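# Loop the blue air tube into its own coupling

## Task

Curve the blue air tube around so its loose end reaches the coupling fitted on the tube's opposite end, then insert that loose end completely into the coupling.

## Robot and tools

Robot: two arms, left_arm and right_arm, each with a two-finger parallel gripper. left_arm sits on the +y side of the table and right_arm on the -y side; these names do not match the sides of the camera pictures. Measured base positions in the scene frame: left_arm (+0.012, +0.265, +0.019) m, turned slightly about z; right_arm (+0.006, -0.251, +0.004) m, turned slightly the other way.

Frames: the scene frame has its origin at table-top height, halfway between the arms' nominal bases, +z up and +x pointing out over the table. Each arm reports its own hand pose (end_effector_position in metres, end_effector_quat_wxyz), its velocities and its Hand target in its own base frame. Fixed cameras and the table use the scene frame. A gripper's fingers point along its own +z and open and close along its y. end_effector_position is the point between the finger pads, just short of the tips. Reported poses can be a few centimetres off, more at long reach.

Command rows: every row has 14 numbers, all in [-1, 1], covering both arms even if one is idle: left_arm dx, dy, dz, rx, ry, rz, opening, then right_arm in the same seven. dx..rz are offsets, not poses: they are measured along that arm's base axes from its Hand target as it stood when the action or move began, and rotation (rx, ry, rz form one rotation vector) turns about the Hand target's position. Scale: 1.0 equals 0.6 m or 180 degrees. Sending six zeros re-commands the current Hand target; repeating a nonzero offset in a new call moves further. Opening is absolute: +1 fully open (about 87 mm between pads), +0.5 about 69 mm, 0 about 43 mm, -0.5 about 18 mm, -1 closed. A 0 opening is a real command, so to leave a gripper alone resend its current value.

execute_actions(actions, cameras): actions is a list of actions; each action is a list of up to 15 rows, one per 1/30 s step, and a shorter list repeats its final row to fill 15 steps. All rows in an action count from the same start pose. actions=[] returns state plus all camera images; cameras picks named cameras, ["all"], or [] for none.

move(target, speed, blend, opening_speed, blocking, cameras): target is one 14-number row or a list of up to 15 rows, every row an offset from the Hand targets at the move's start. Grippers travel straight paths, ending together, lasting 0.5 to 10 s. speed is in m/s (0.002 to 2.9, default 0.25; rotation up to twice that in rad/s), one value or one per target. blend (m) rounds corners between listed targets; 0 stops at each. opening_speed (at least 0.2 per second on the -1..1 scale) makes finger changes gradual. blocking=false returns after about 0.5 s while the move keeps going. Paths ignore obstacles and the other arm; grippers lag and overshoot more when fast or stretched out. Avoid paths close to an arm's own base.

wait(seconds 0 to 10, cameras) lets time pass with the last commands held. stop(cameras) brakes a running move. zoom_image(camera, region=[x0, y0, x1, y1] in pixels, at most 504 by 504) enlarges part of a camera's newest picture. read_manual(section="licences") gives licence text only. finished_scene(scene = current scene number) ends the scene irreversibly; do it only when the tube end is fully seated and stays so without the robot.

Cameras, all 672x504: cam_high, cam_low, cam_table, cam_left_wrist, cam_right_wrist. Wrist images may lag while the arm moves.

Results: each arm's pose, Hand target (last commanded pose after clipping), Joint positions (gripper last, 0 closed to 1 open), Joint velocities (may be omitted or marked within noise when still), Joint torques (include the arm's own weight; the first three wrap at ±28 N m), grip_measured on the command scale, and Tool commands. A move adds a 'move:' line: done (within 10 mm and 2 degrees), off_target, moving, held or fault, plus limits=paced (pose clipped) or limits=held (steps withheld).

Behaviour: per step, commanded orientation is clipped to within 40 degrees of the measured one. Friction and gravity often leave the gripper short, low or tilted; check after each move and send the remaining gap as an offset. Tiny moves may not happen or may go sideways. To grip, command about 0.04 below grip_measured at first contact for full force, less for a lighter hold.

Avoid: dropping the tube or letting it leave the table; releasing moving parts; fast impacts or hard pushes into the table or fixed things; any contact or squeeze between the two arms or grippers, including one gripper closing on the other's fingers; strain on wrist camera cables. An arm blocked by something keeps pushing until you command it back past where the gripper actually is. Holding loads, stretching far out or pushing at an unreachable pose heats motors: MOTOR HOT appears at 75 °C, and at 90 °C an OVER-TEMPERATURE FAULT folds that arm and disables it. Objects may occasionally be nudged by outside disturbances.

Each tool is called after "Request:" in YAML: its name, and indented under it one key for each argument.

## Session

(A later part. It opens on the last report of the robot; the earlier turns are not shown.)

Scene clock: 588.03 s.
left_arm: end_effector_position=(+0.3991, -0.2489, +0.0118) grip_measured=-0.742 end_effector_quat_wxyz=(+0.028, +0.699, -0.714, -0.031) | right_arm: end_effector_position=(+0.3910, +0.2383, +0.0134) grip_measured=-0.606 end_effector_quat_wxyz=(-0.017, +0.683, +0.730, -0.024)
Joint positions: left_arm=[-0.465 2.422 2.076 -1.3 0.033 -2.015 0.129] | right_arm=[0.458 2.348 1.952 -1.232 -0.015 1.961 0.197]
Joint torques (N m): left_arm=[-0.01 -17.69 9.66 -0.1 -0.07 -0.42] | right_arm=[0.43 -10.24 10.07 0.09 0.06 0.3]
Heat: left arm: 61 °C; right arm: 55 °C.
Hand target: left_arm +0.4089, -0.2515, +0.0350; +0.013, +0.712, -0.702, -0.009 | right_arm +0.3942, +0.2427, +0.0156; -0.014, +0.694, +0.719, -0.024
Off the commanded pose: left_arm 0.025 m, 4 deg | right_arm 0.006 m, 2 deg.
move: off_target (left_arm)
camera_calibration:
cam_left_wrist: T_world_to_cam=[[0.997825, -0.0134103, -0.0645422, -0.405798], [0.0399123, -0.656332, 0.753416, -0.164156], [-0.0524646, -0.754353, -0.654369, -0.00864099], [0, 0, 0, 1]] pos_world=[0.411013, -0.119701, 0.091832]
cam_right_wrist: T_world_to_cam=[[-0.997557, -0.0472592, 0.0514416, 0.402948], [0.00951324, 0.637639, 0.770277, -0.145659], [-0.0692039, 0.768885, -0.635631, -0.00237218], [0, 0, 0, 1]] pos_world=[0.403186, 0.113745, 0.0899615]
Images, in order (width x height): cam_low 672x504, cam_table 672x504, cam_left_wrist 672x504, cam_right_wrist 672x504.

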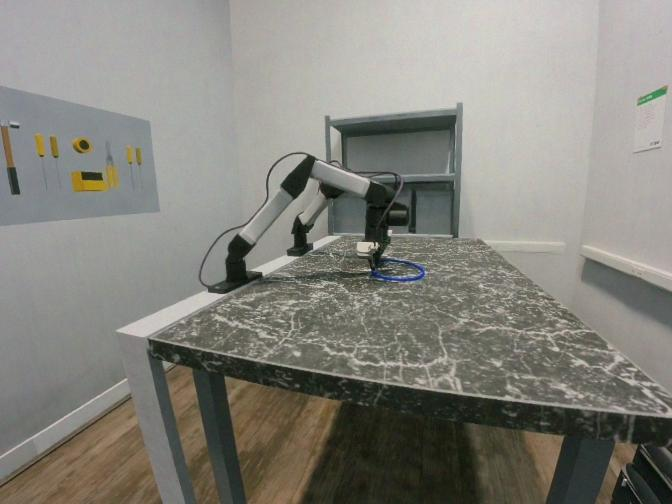

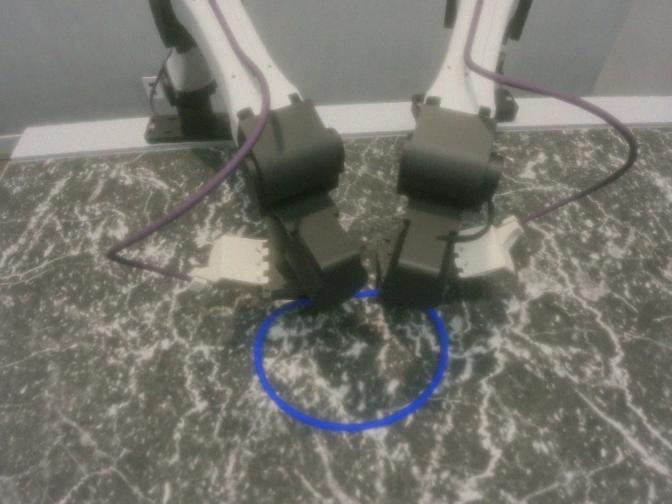

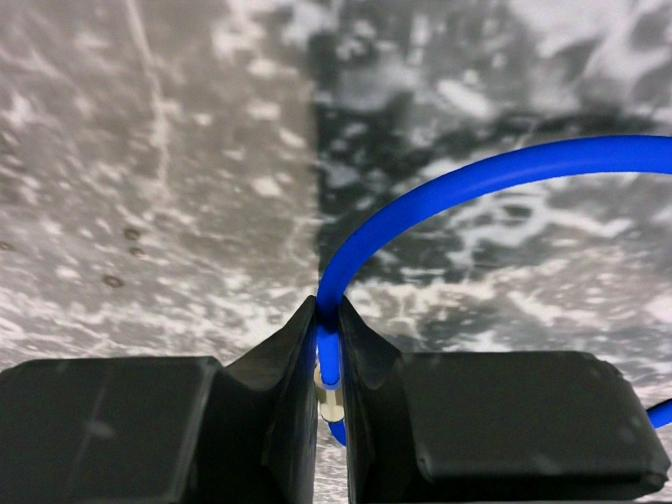

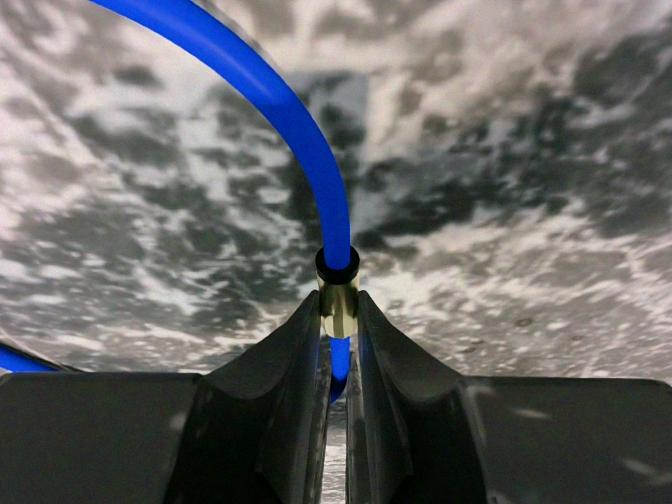

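Request:
move:
  target: [-0.016,-0.033,-0.003,0,0,0.0,-1,-0.01,0.017,0.0,0,0,0,-1]
  speed: 0.04
  cameras: ["cam_low","cam_table","cam_left_wrist","cam_right_wrist"]

Request:
zoom_image:
  camera: "cam_left_wrist"
  region: [260, 270, 420, 430]

Request:
zoom_image:
  camera: "cam_right_wrist"
  region: [290, 290, 390, 390]

Request:
zoom_image:
  camera: "cam_table"
  region: [310, 270, 400, 332]

Scene clock: 594.80 s.
left_arm: end_effector_position=(+0.3984, -0.2487, +0.0115) grip_measured=-0.742 end_effector_quat_wxyz=(+0.025, +0.697, -0.716, -0.033) | right_arm: end_effector_position=(+0.3898, +0.2398, +0.0134) grip_measured=-0.606 end_effector_quat_wxyz=(-0.017, +0.679, +0.733, -0.024)
Joint positions: left_arm=[-0.468 2.422 2.076 -1.302 0.026 -2.012 0.129] | right_arm=[0.461 2.348 1.952 -1.232 -0.015 1.955 0.197]
Joint torques (N m): left_arm=[0.14 -14.26 6.69 0.1 0 -0.13] | right_arm=[-0.36 -11.11 7.3 0.29 0.06 0.01]
Heat: left arm: 60 °C; right arm: 55 °C.
Hand target: left_arm +0.4000, -0.2495, +0.0115; +0.025, +0.701, -0.712, -0.030 (not the last commanded pose) | right_arm +0.3918, +0.2397, +0.0132; -0.014, +0.684, +0.729, -0.022 (not the last commanded pose)
Off the commanded pose: left_arm 0.031 m, 4 deg | right_arm 0.013 m, 2 deg.
move: held (left_arm, right_arm; a check stopped the path); limits=held
pose unreachable (left arm): on one or more control steps of this call, first in action 0 (counted from 0), this arm could not follow its commanded pose, so it was not sent that pose on those steps. It may still have moved: this result reports where it is.
cause: moving toward the commanded pose would bring a part of the arm too close to another arm (this arm's wrist (the part past joint 4) and the right arm's wrist (the part past joint 4), along the way the arms are being sent, or toward where that arm still pushes).
pose unreachable (right arm): on one or more control steps of this call, first in action 0 (counted from 0), this arm could not follow its commanded pose, so it was not sent that pose on those steps. It may still have moved: this result reports where it is.
cause: moving toward the commanded pose would bring a part of the arm too close to another arm (this arm's wrist (the part past joint 4) and the left arm's wrist (the part past joint 4), along the way the arms are being sent, or toward where that arm still pushes).
camera_calibration:
cam_left_wrist: T_world_to_cam=[[0.997842, -0.0195983, -0.0626637, -0.406711], [0.0340144, -0.662043, 0.748694, -0.162878], [-0.0561592, -0.74921, -0.659948, -0.00589462], [0, 0, 0, 1]] pos_world=[0.411043, -0.120219, 0.0925694]
cam_right_wrist: T_world_to_cam=[[-0.997033, -0.0572208, 0.0514846, 0.404069], [0.00319663, 0.637506, 0.770439, -0.144135], [-0.0769069, 0.768318, -0.635432, -0.000445234], [0, 0, 0, 1]] pos_world=[0.403297, 0.11535, 0.0899611]
Images, in order (width x height): cam_low 672x504, cam_table 672x504, cam_left_wrist 672x504, cam_right_wrist 672x504.

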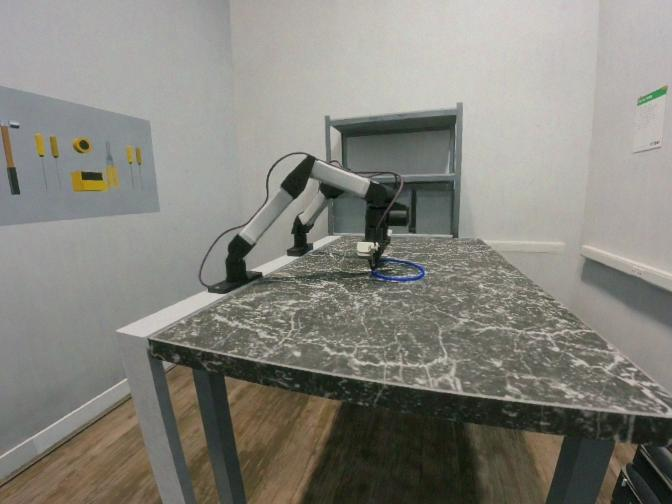

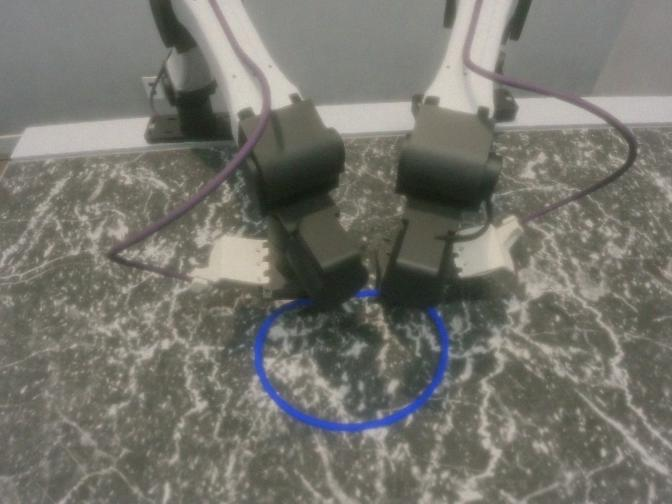

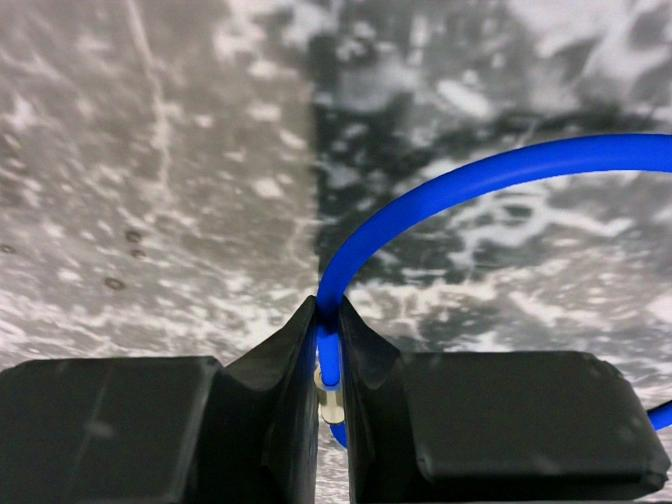

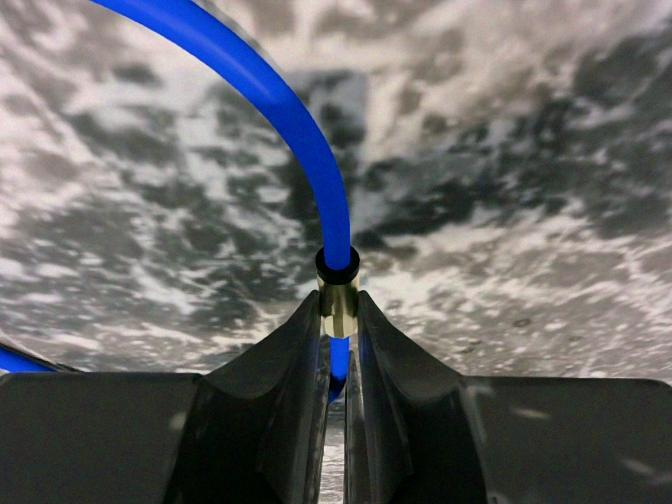

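Scaled by 3.150 from the camera's 672x504 image, which has a finer 960x720 frame.

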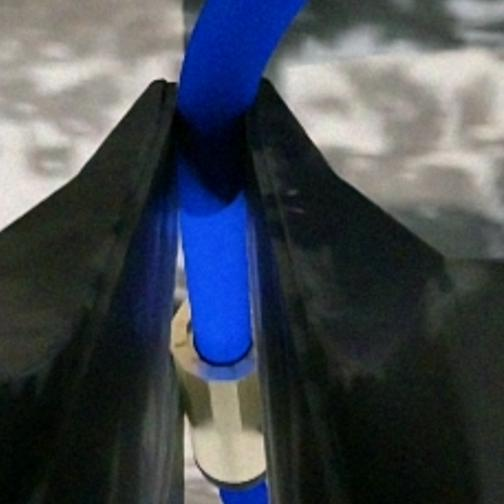

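Scaled by 5.040 from the camera's 672x504 image, which has a finer 960x720 frame.

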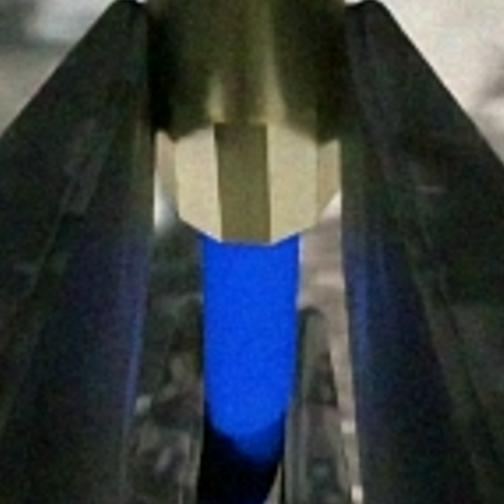

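Scaled by 5.600 from the camera's 672x504 image, which has a finer 960x720 frame.

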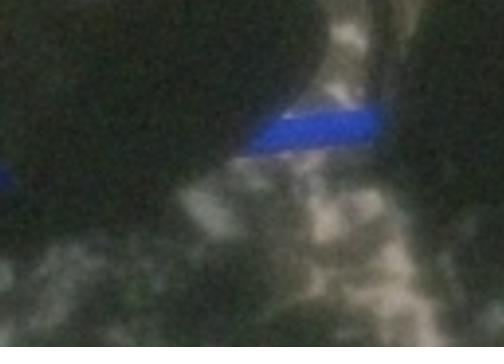

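Request:
move:
  target: [0.0,-0.008,0.008,0,-0.07,0.0,-1,0,0.0,0.0,0,0,0,-1]
  speed: 0.06
  cameras: ["cam_low","cam_table","cam_left_wrist","cam_right_wrist"]

Request:
zoom_image:
  camera: "cam_left_wrist"
  region: [260, 270, 420, 430]

Request:
zoom_image:
  camera: "cam_right_wrist"
  region: [290, 290, 390, 390]

Request:
zoom_image:
  camera: "cam_table"
  region: [310, 270, 400, 332]

Scene clock: 607.30 s.
left_arm: end_effector_position=(+0.3955, -0.2546, +0.0019) grip_measured=-0.742 end_effector_quat_wxyz=(-0.033, +0.691, -0.721, +0.032) | right_arm: end_effector_position=(+0.3906, +0.2380, +0.0129) grip_measured=-0.606 end_effector_quat_wxyz=(-0.011, +0.678, +0.734, -0.026)
Joint positions: left_arm=[-0.51 2.258 1.749 -0.981 -0.045 -2.036 0.129] | right_arm=[0.462 2.348 1.952 -1.232 -0.002 1.953 0.197]
Joint torques (N m): left_arm=[-0.57 -17.25 5.31 0.53 -0.34 -0.38] | right_arm=[-0.43 -11.1 7.28 0.28 0.03 0.04]
Heat: left arm: 59 °C; right arm: 55 °C.
Hand target: left_arm +0.4000, -0.2543, +0.0163; -0.054, +0.700, -0.710, +0.047 | right_arm +0.3919, +0.2396, +0.0132; -0.014, +0.684, +0.729, -0.022
Off the commanded pose: left_arm 0.015 m, 3 deg | right_arm 0.002 m, 1 deg.
move: off_target (left_arm)
camera_calibration:
cam_left_wrist: T_world_to_cam=[[0.993216, -0.0360839, 0.110541, -0.407228], [-0.107208, -0.652315, 0.750328, -0.101214], [0.0450331, -0.757088, -0.651758, -0.0588873], [0, 0, 0, 1]] pos_world=[0.396266, -0.125301, 0.082579]
cam_right_wrist: T_world_to_cam=[[-0.99715, -0.0592475, 0.046718, 0.40538], [-0.00259934, 0.645792, 0.763509, -0.142253], [-0.0754061, 0.761211, -0.644105, 0.00186951], [0, 0, 0, 1]] pos_world=[0.403996, 0.11446, 0.0908767]
Images, in order (width x height): cam_low 672x504, cam_table 672x504, cam_left_wrist 672x504, cam_right_wrist 672x504.

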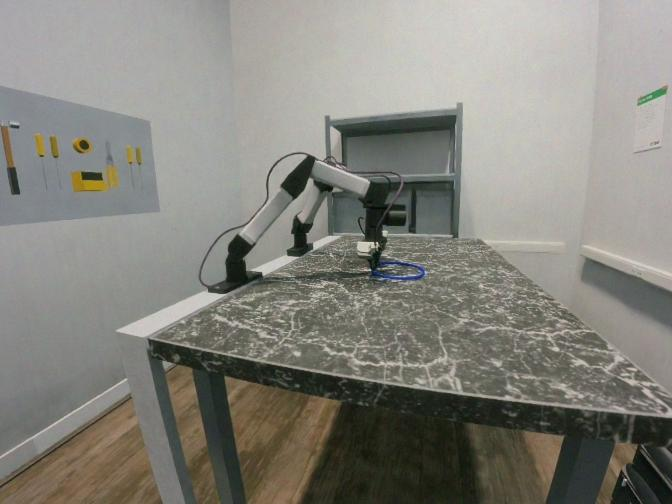

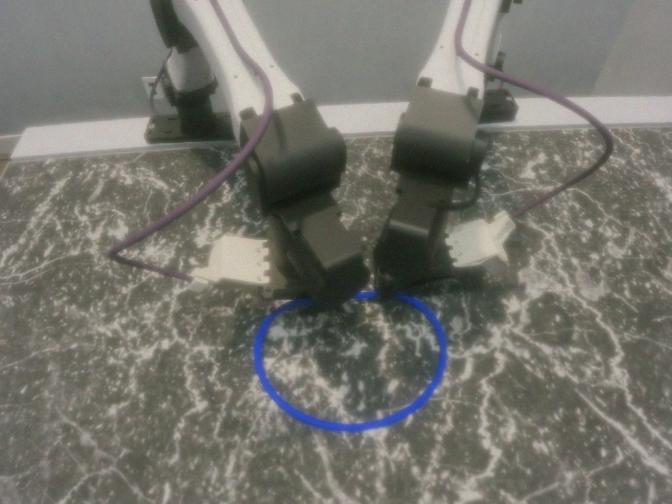

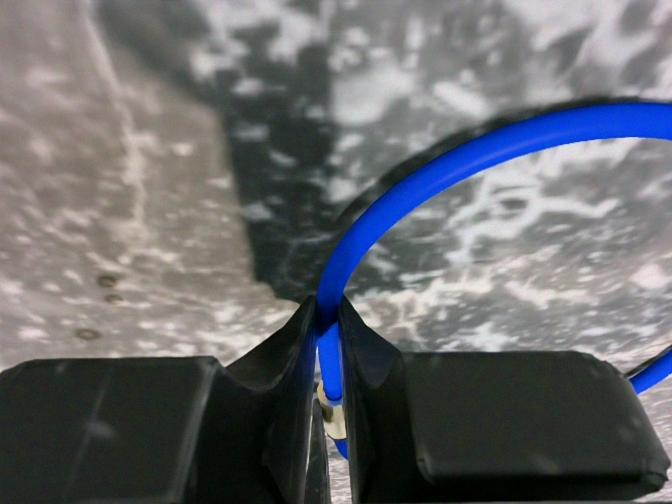

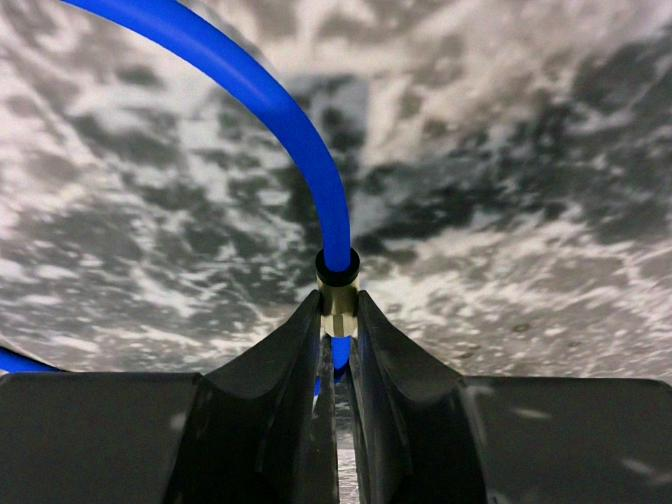

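Scaled by 3.150 from the camera's 672x504 image, which has a finer 960x720 frame.

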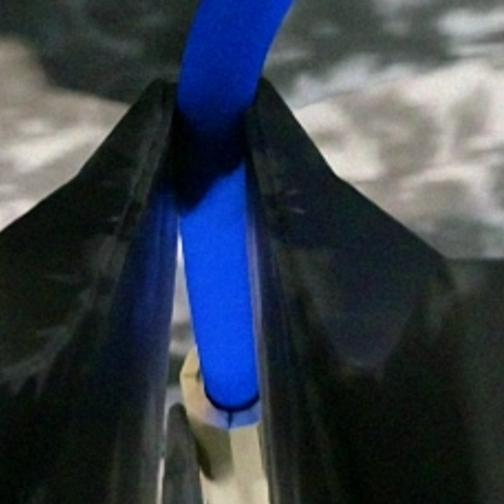

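Scaled by 5.040 from the camera's 672x504 image, which has a finer 960x720 frame.

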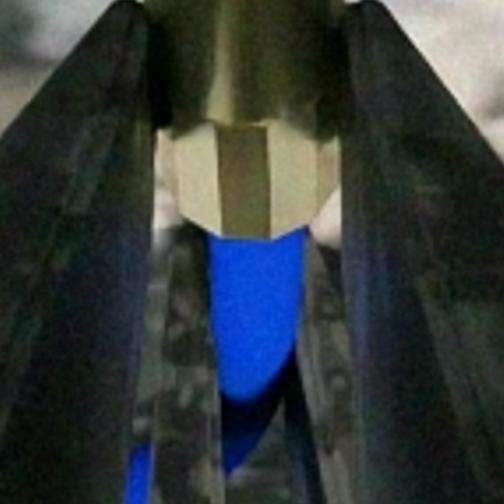

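Scaled by 5.600 from the camera's 672x504 image, which has a finer 960x720 frame.

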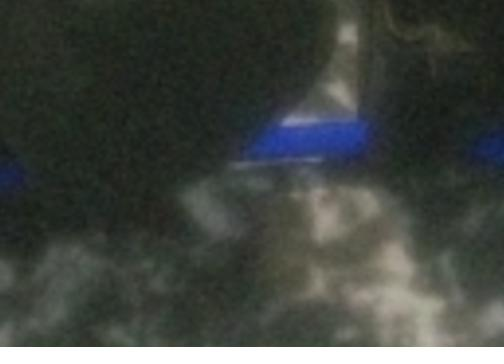

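Request:
move:
  target: [-0.018,-0.036,0.012,0,-0.03,0.0,-1,-0.006,0.01,0.0,0,0,0,-1]
  speed: 0.04
  cameras: ["cam_low","cam_table","cam_left_wrist","cam_right_wrist"]

Request:
zoom_image:
  camera: "cam_left_wrist"
  region: [260, 270, 420, 430]

Request:
zoom_image:
  camera: "cam_right_wrist"
  region: [290, 290, 390, 390]

Request:
zoom_image:
  camera: "cam_table"
  region: [310, 270, 400, 332]

Scene clock: 612.83 s.
left_arm: end_effector_position=(+0.3934, -0.2607, +0.0028) grip_measured=-0.742 end_effector_quat_wxyz=(-0.069, +0.693, -0.716, +0.046) | right_arm: end_effector_position=(+0.3897, +0.2363, +0.0127) grip_measured=-0.606 end_effector_quat_wxyz=(-0.009, +0.678, +0.734, -0.030)
Joint positions: left_arm=[-0.55 2.216 1.68 -0.909 -0.111 -2.081 0.129] | right_arm=[0.462 2.348 1.952 -1.238 0.004 1.953 0.197]
Joint torques (N m): left_arm=[0.06 -12.85 6.91 0.5 -0.03 -0.04] | right_arm=[0.66 -11.22 6.98 0.35 -0.05 0.15]
Heat: left arm: 60 °C; right arm: 55 °C.
Hand target: left_arm +0.3943, -0.2612, +0.0030; -0.070, +0.694, -0.715, +0.048 (not the last commanded pose) | right_arm +0.3892, +0.2441, +0.0132; -0.014, +0.684, +0.729, -0.022 (not the last commanded pose)
Off the commanded pose: left_arm 0.026 m, 5 deg | right_arm 0.009 m, 1 deg.
move: held (left_arm; a check stopped the path); limits=held
pose unreachable (left arm): on one or more control steps of this call, first in action 0 (counted from 0), this arm could not follow its commanded pose, so it was not sent that pose on those steps. It may still have moved: this result reports where it is.
cause: moving toward the commanded pose would bring a part of the arm too close to another arm (this arm's wrist (the part past joint 4) and the right arm's wrist (the part past joint 4), along the way the arms are being sent, or toward where that arm still pushes).
camera_calibration:
cam_left_wrist: T_world_to_cam=[[0.983017, -0.0295226, 0.181122, -0.399981], [-0.153301, -0.674635, 0.722057, -0.0937035], [0.100875, -0.737561, -0.667704, -0.0796356], [0, 0, 0, 1]] pos_world=[0.386857, -0.13376, 0.0869318]
cam_right_wrist: T_world_to_cam=[[-0.996991, -0.0592846, 0.0499374, 0.404238], [-0.000798595, 0.65206, 0.758167, -0.143101], [-0.0775098, 0.755846, -0.650145, 0.00503931], [0, 0, 0, 1]] pos_world=[0.403298, 0.113467, 0.0915845]
Images, in order (width x height): cam_low 672x504, cam_table 672x504, cam_left_wrist 672x504, cam_right_wrist 672x504.

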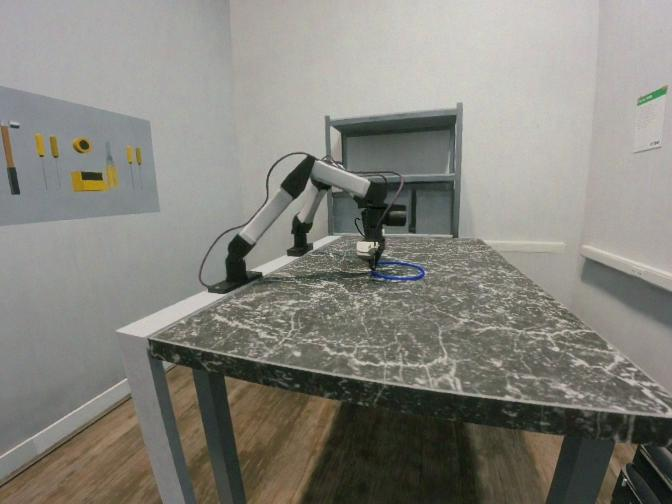

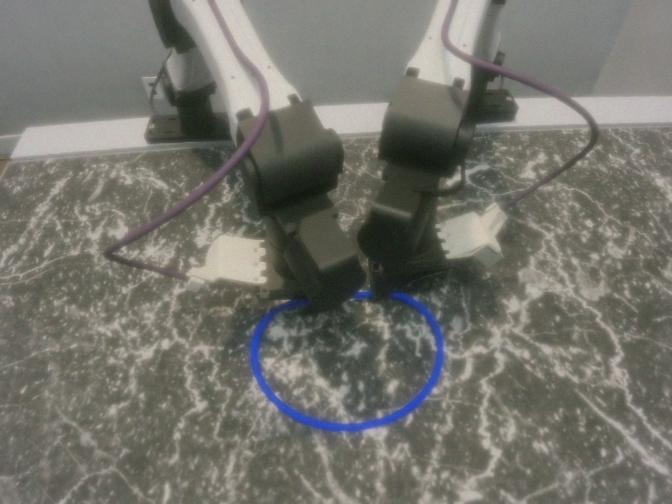

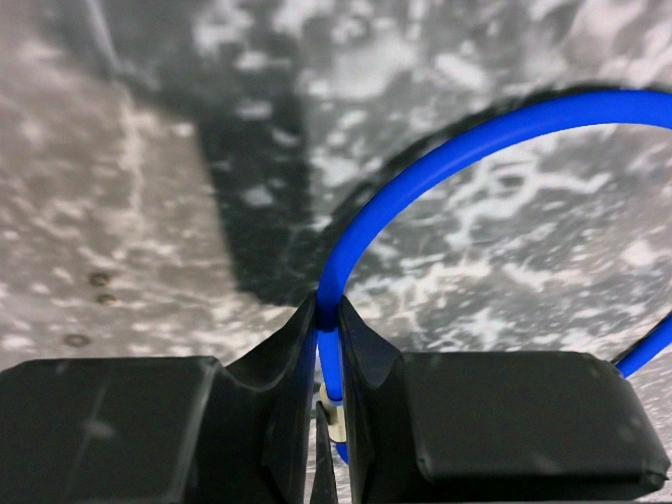

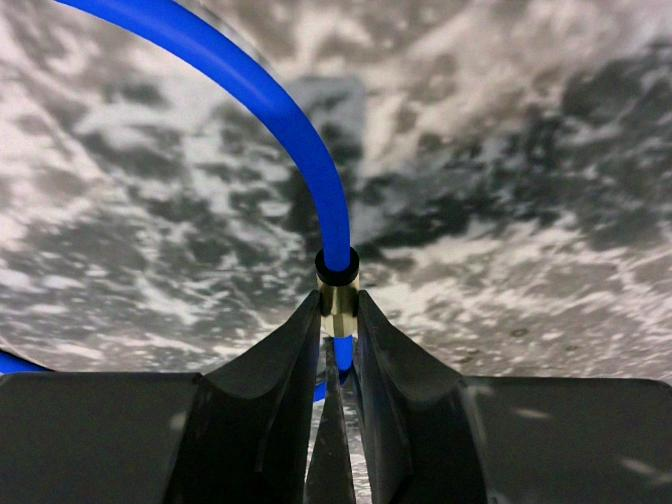

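Scaled by 3.150 from the camera's 672x504 image, which has a finer 960x720 frame.

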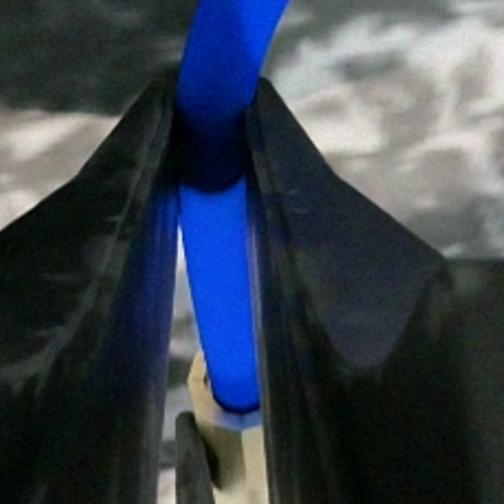

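Scaled by 5.040 from the camera's 672x504 image, which has a finer 960x720 frame.

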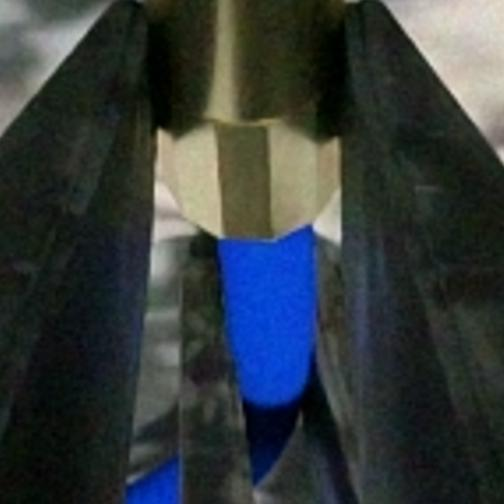

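Scaled by 5.600 from the camera's 672x504 image, which has a finer 960x720 frame.

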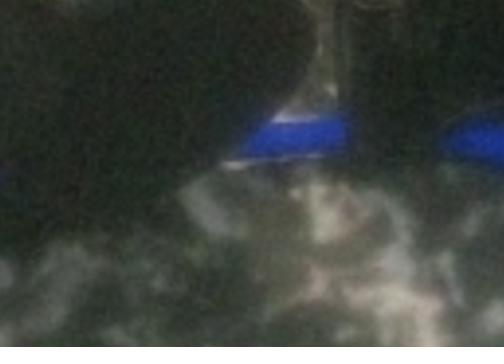

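Request:
move:
  target:
    - [0.0,-0.003,0.012,-0.035,0.0,0.0,-1,0,0.0,0.0,0.035,0,0,-1]
    - [-0.015,-0.03,0.012,-0.035,0.0,0.0,-1,-0.006,0.01,0.0,0.035,0,0,-1]
  speed: 0.04
  cameras: ["cam_low","cam_table","cam_left_wrist","cam_right_wrist"]

Request:
zoom_image:
  camera: "cam_left_wrist"
  region: [260, 270, 420, 430]

Request:
zoom_image:
  camera: "cam_right_wrist"
  region: [290, 290, 390, 390]

Request:
zoom_image:
  camera: "cam_table"
  region: [310, 270, 400, 332]

Scene clock: 627.50 s.
left_arm: end_effector_position=(+0.3925, -0.2616, +0.0017) grip_measured=-0.742 end_effector_quat_wxyz=(-0.047, +0.695, -0.714, +0.067) | right_arm: end_effector_position=(+0.3833, +0.2385, +0.0048) grip_measured=-0.606 end_effector_quat_wxyz=(-0.047, +0.677, +0.735, -0.008)
Joint positions: left_arm=[-0.531 2.192 1.624 -0.848 -0.056 -2.07 0.129] | right_arm=[0.439 2.321 1.859 -1.158 -0.081 1.926 0.197]
Joint torques (N m): left_arm=[-2.25 -14.94 5.34 0.74 0.31 -0.41] | right_arm=[0.65 -13.08 5.59 0.63 -0.28 0.16]
Heat: left arm: 59 °C; right arm: 55 °C.
Hand target: left_arm +0.3853, -0.2791, +0.0102; -0.032, +0.697, -0.711, +0.087 | right_arm +0.3856, +0.2501, +0.0132; -0.051, +0.682, +0.729, +0.018
Off the commanded pose: left_arm 0.021 m, 3 deg | right_arm 0.015 m, 3 deg.
move: off_target (left_arm, right_arm)
camera_calibration:
cam_left_wrist: T_world_to_cam=[[0.98351, -0.0182936, 0.179928, -0.396208], [-0.151103, -0.629808, 0.761912, -0.0828722], [0.0993822, -0.776535, -0.622187, -0.0906498], [0, 0, 0, 1]] pos_world=[0.386161, -0.129834, 0.0780291]
cam_right_wrist: T_world_to_cam=[[-0.995495, -0.0642014, 0.0697647, 0.398867], [0.0188812, 0.58685, 0.809475, -0.13078], [-0.0929109, 0.807146, -0.582995, -0.00885816], [0, 0, 0, 1]] pos_world=[0.398717, 0.109506, 0.0728724]
Images, in order (width x height): cam_low 672x504, cam_table 672x504, cam_left_wrist 672x504, cam_right_wrist 672x504.

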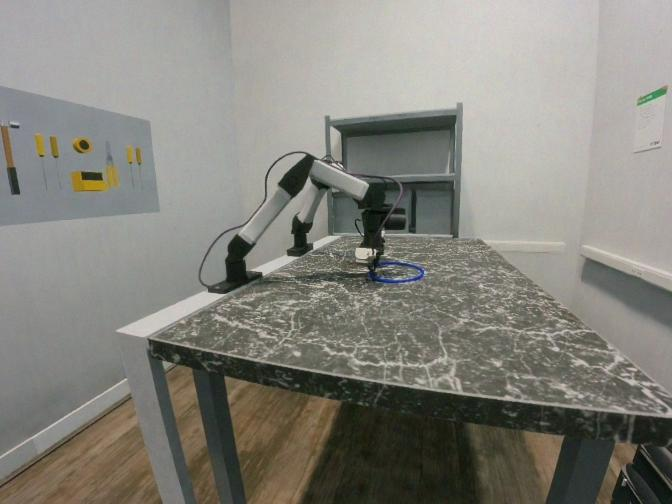

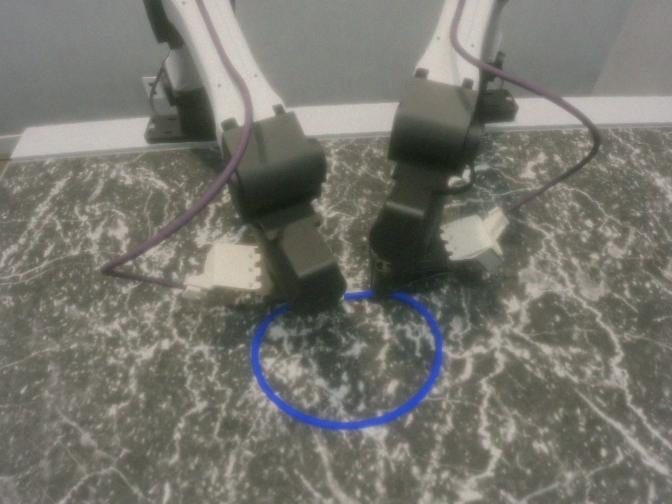

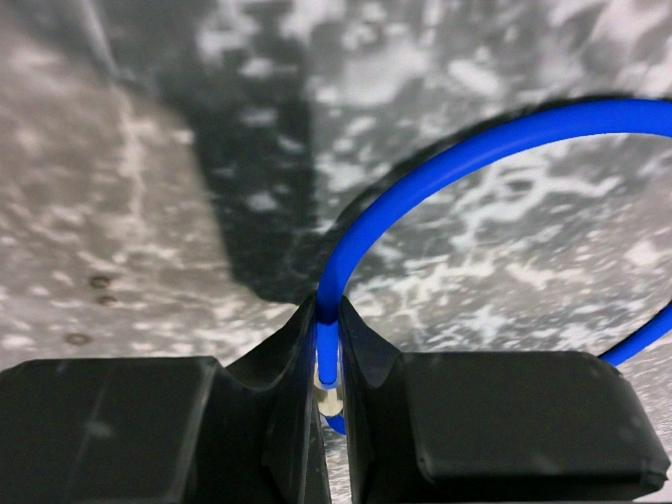

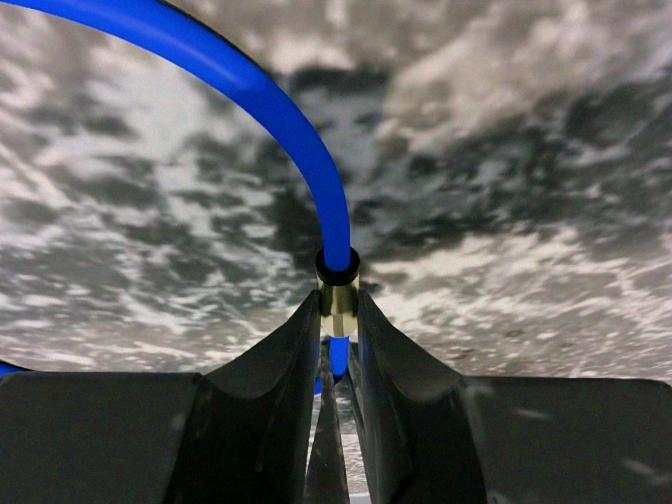

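Scaled by 3.150 from the camera's 672x504 image, which has a finer 960x720 frame.

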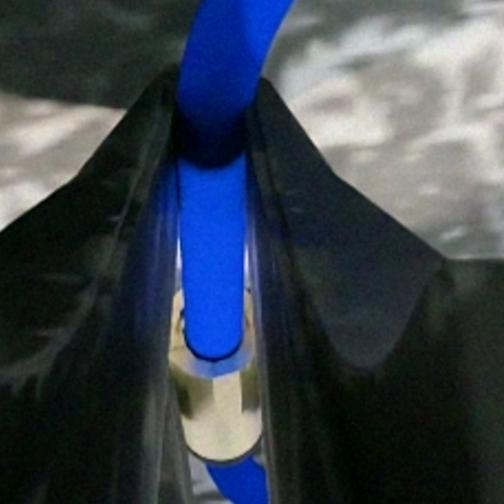

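Scaled by 5.040 from the camera's 672x504 image, which has a finer 960x720 frame.

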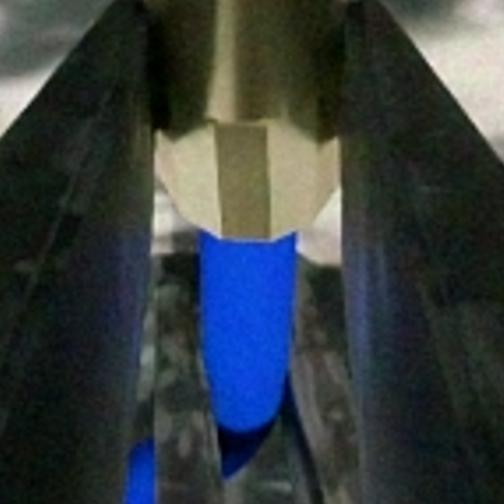

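Scaled by 5.600 from the camera's 672x504 image, which has a finer 960x720 frame.

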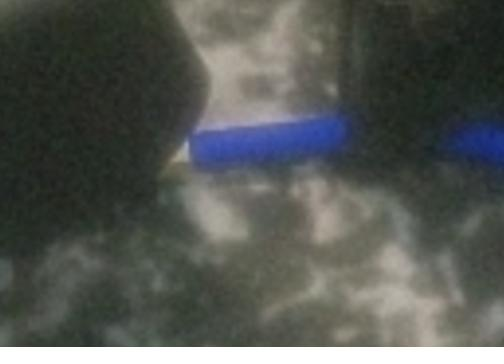

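Request:
move:
  target: [0.0,-0.015,0.022,0,0.0,0.0,-1,0,0.012,0.016,0.0,0,0,-1]
  speed: 0.04
  cameras: ["cam_low","cam_table","cam_left_wrist","cam_right_wrist"]

Request:
zoom_image:
  camera: "cam_left_wrist"
  region: [260, 270, 420, 430]

Request:
zoom_image:
  camera: "cam_right_wrist"
  region: [290, 290, 390, 390]

Request:
zoom_image:
  camera: "cam_table"
  region: [310, 270, 400, 332]

Scene clock: 632.77 s.
left_arm: end_effector_position=(+0.3870, -0.2638, +0.0028) grip_measured=-0.742 end_effector_quat_wxyz=(-0.049, +0.694, -0.716, +0.058) | right_arm: end_effector_position=(+0.3806, +0.2370, +0.0047) grip_measured=-0.606 end_effector_quat_wxyz=(-0.048, +0.677, +0.734, -0.014)
Joint positions: left_arm=[-0.546 2.192 1.634 -0.876 -0.066 -2.081 0.129] | right_arm=[0.439 2.321 1.859 -1.171 -0.079 1.926 0.197]
Joint torques (N m): left_arm=[-2.25 -14.9 9.73 0.44 0.46 -0.31] | right_arm=[1.98 -12.98 9.66 0.33 -0.3 0.31]
Heat: left arm: 58 °C; right arm: 57 °C.
Hand target: left_arm +0.3853, -0.2882, +0.0234; -0.032, +0.697, -0.711, +0.087 | right_arm +0.3856, +0.2573, +0.0228; -0.051, +0.682, +0.729, +0.018
Off the commanded pose: left_arm 0.032 m, 4 deg | right_arm 0.028 m, 4 deg.
joint sent to its limit (left arm) — joint 6 (wrist roll), lower limit. The joint targets still meet the commanded pose.
move: off_target (left_arm, right_arm)
camera_calibration:
cam_left_wrist: T_world_to_cam=[[0.98526, -0.0235275, 0.169437, -0.39298], [-0.14479, -0.642166, 0.752767, -0.0915245], [0.0910962, -0.766205, -0.636107, -0.0851573], [0, 0, 0, 1]] pos_world=[0.381693, -0.133268, 0.081313]
cam_right_wrist: T_world_to_cam=[[-0.994703, -0.0637977, 0.0805939, 0.395717], [0.0272724, 0.592165, 0.805355, -0.134192], [-0.0991047, 0.803287, -0.587289, -0.00460754], [0, 0, 0, 1]] pos_world=[0.396824, 0.108411, 0.0734738]
Images, in order (width x height): cam_low 672x504, cam_table 672x504, cam_left_wrist 672x504, cam_right_wrist 672x504.

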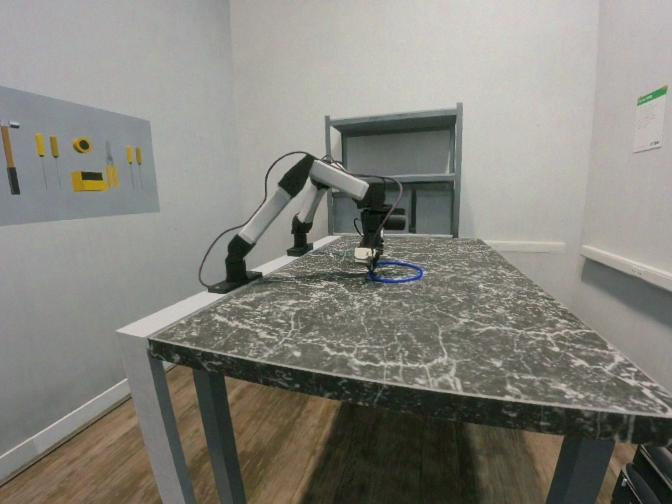

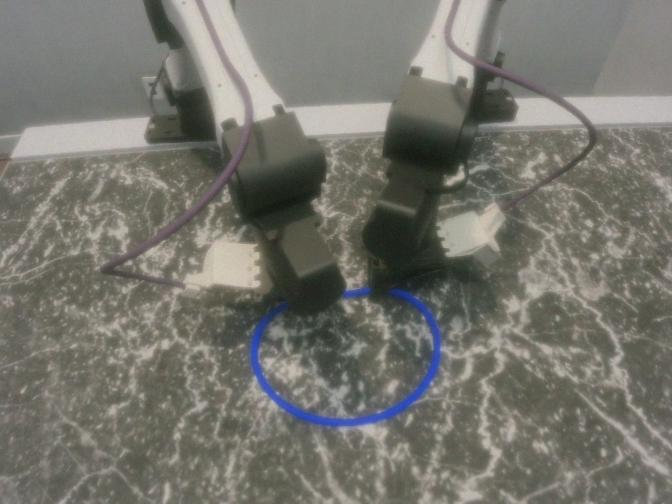

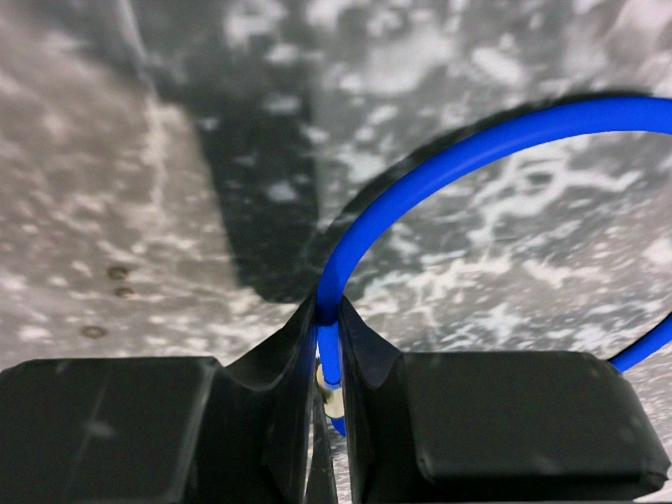

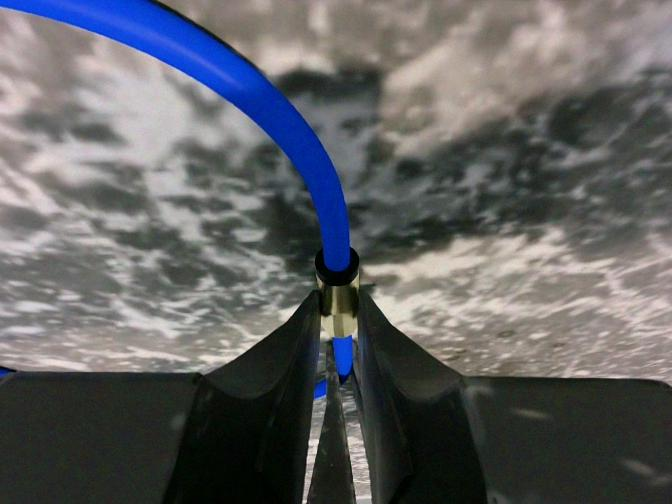

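Scaled by 3.150 from the camera's 672x504 image, which has a finer 960x720 frame.

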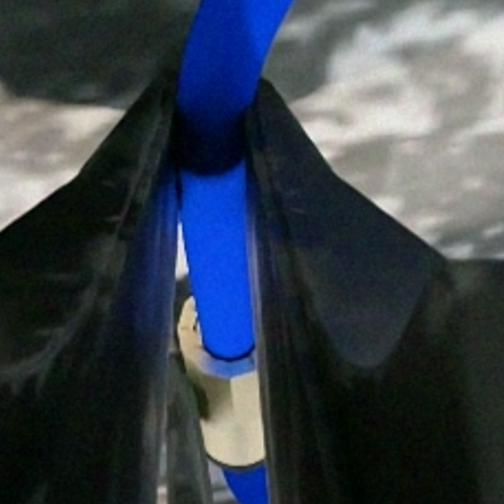

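Scaled by 5.040 from the camera's 672x504 image, which has a finer 960x720 frame.

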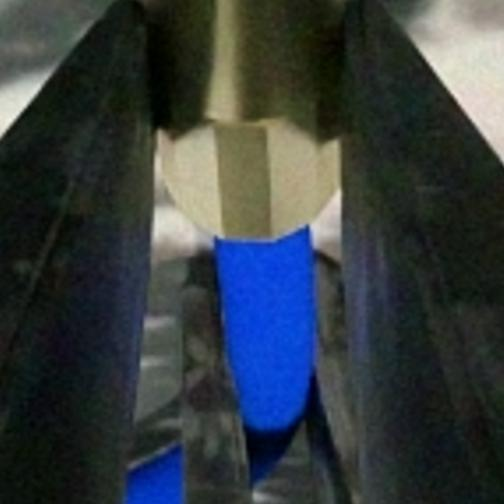

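Scaled by 5.600 from the camera's 672x504 image, which has a finer 960x720 frame.

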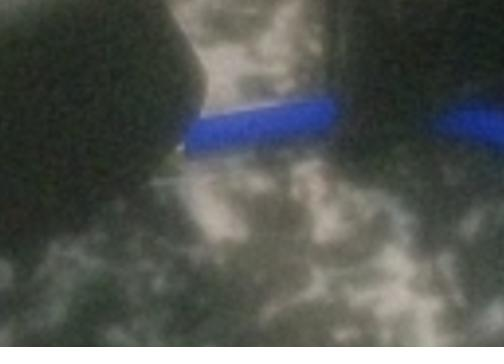

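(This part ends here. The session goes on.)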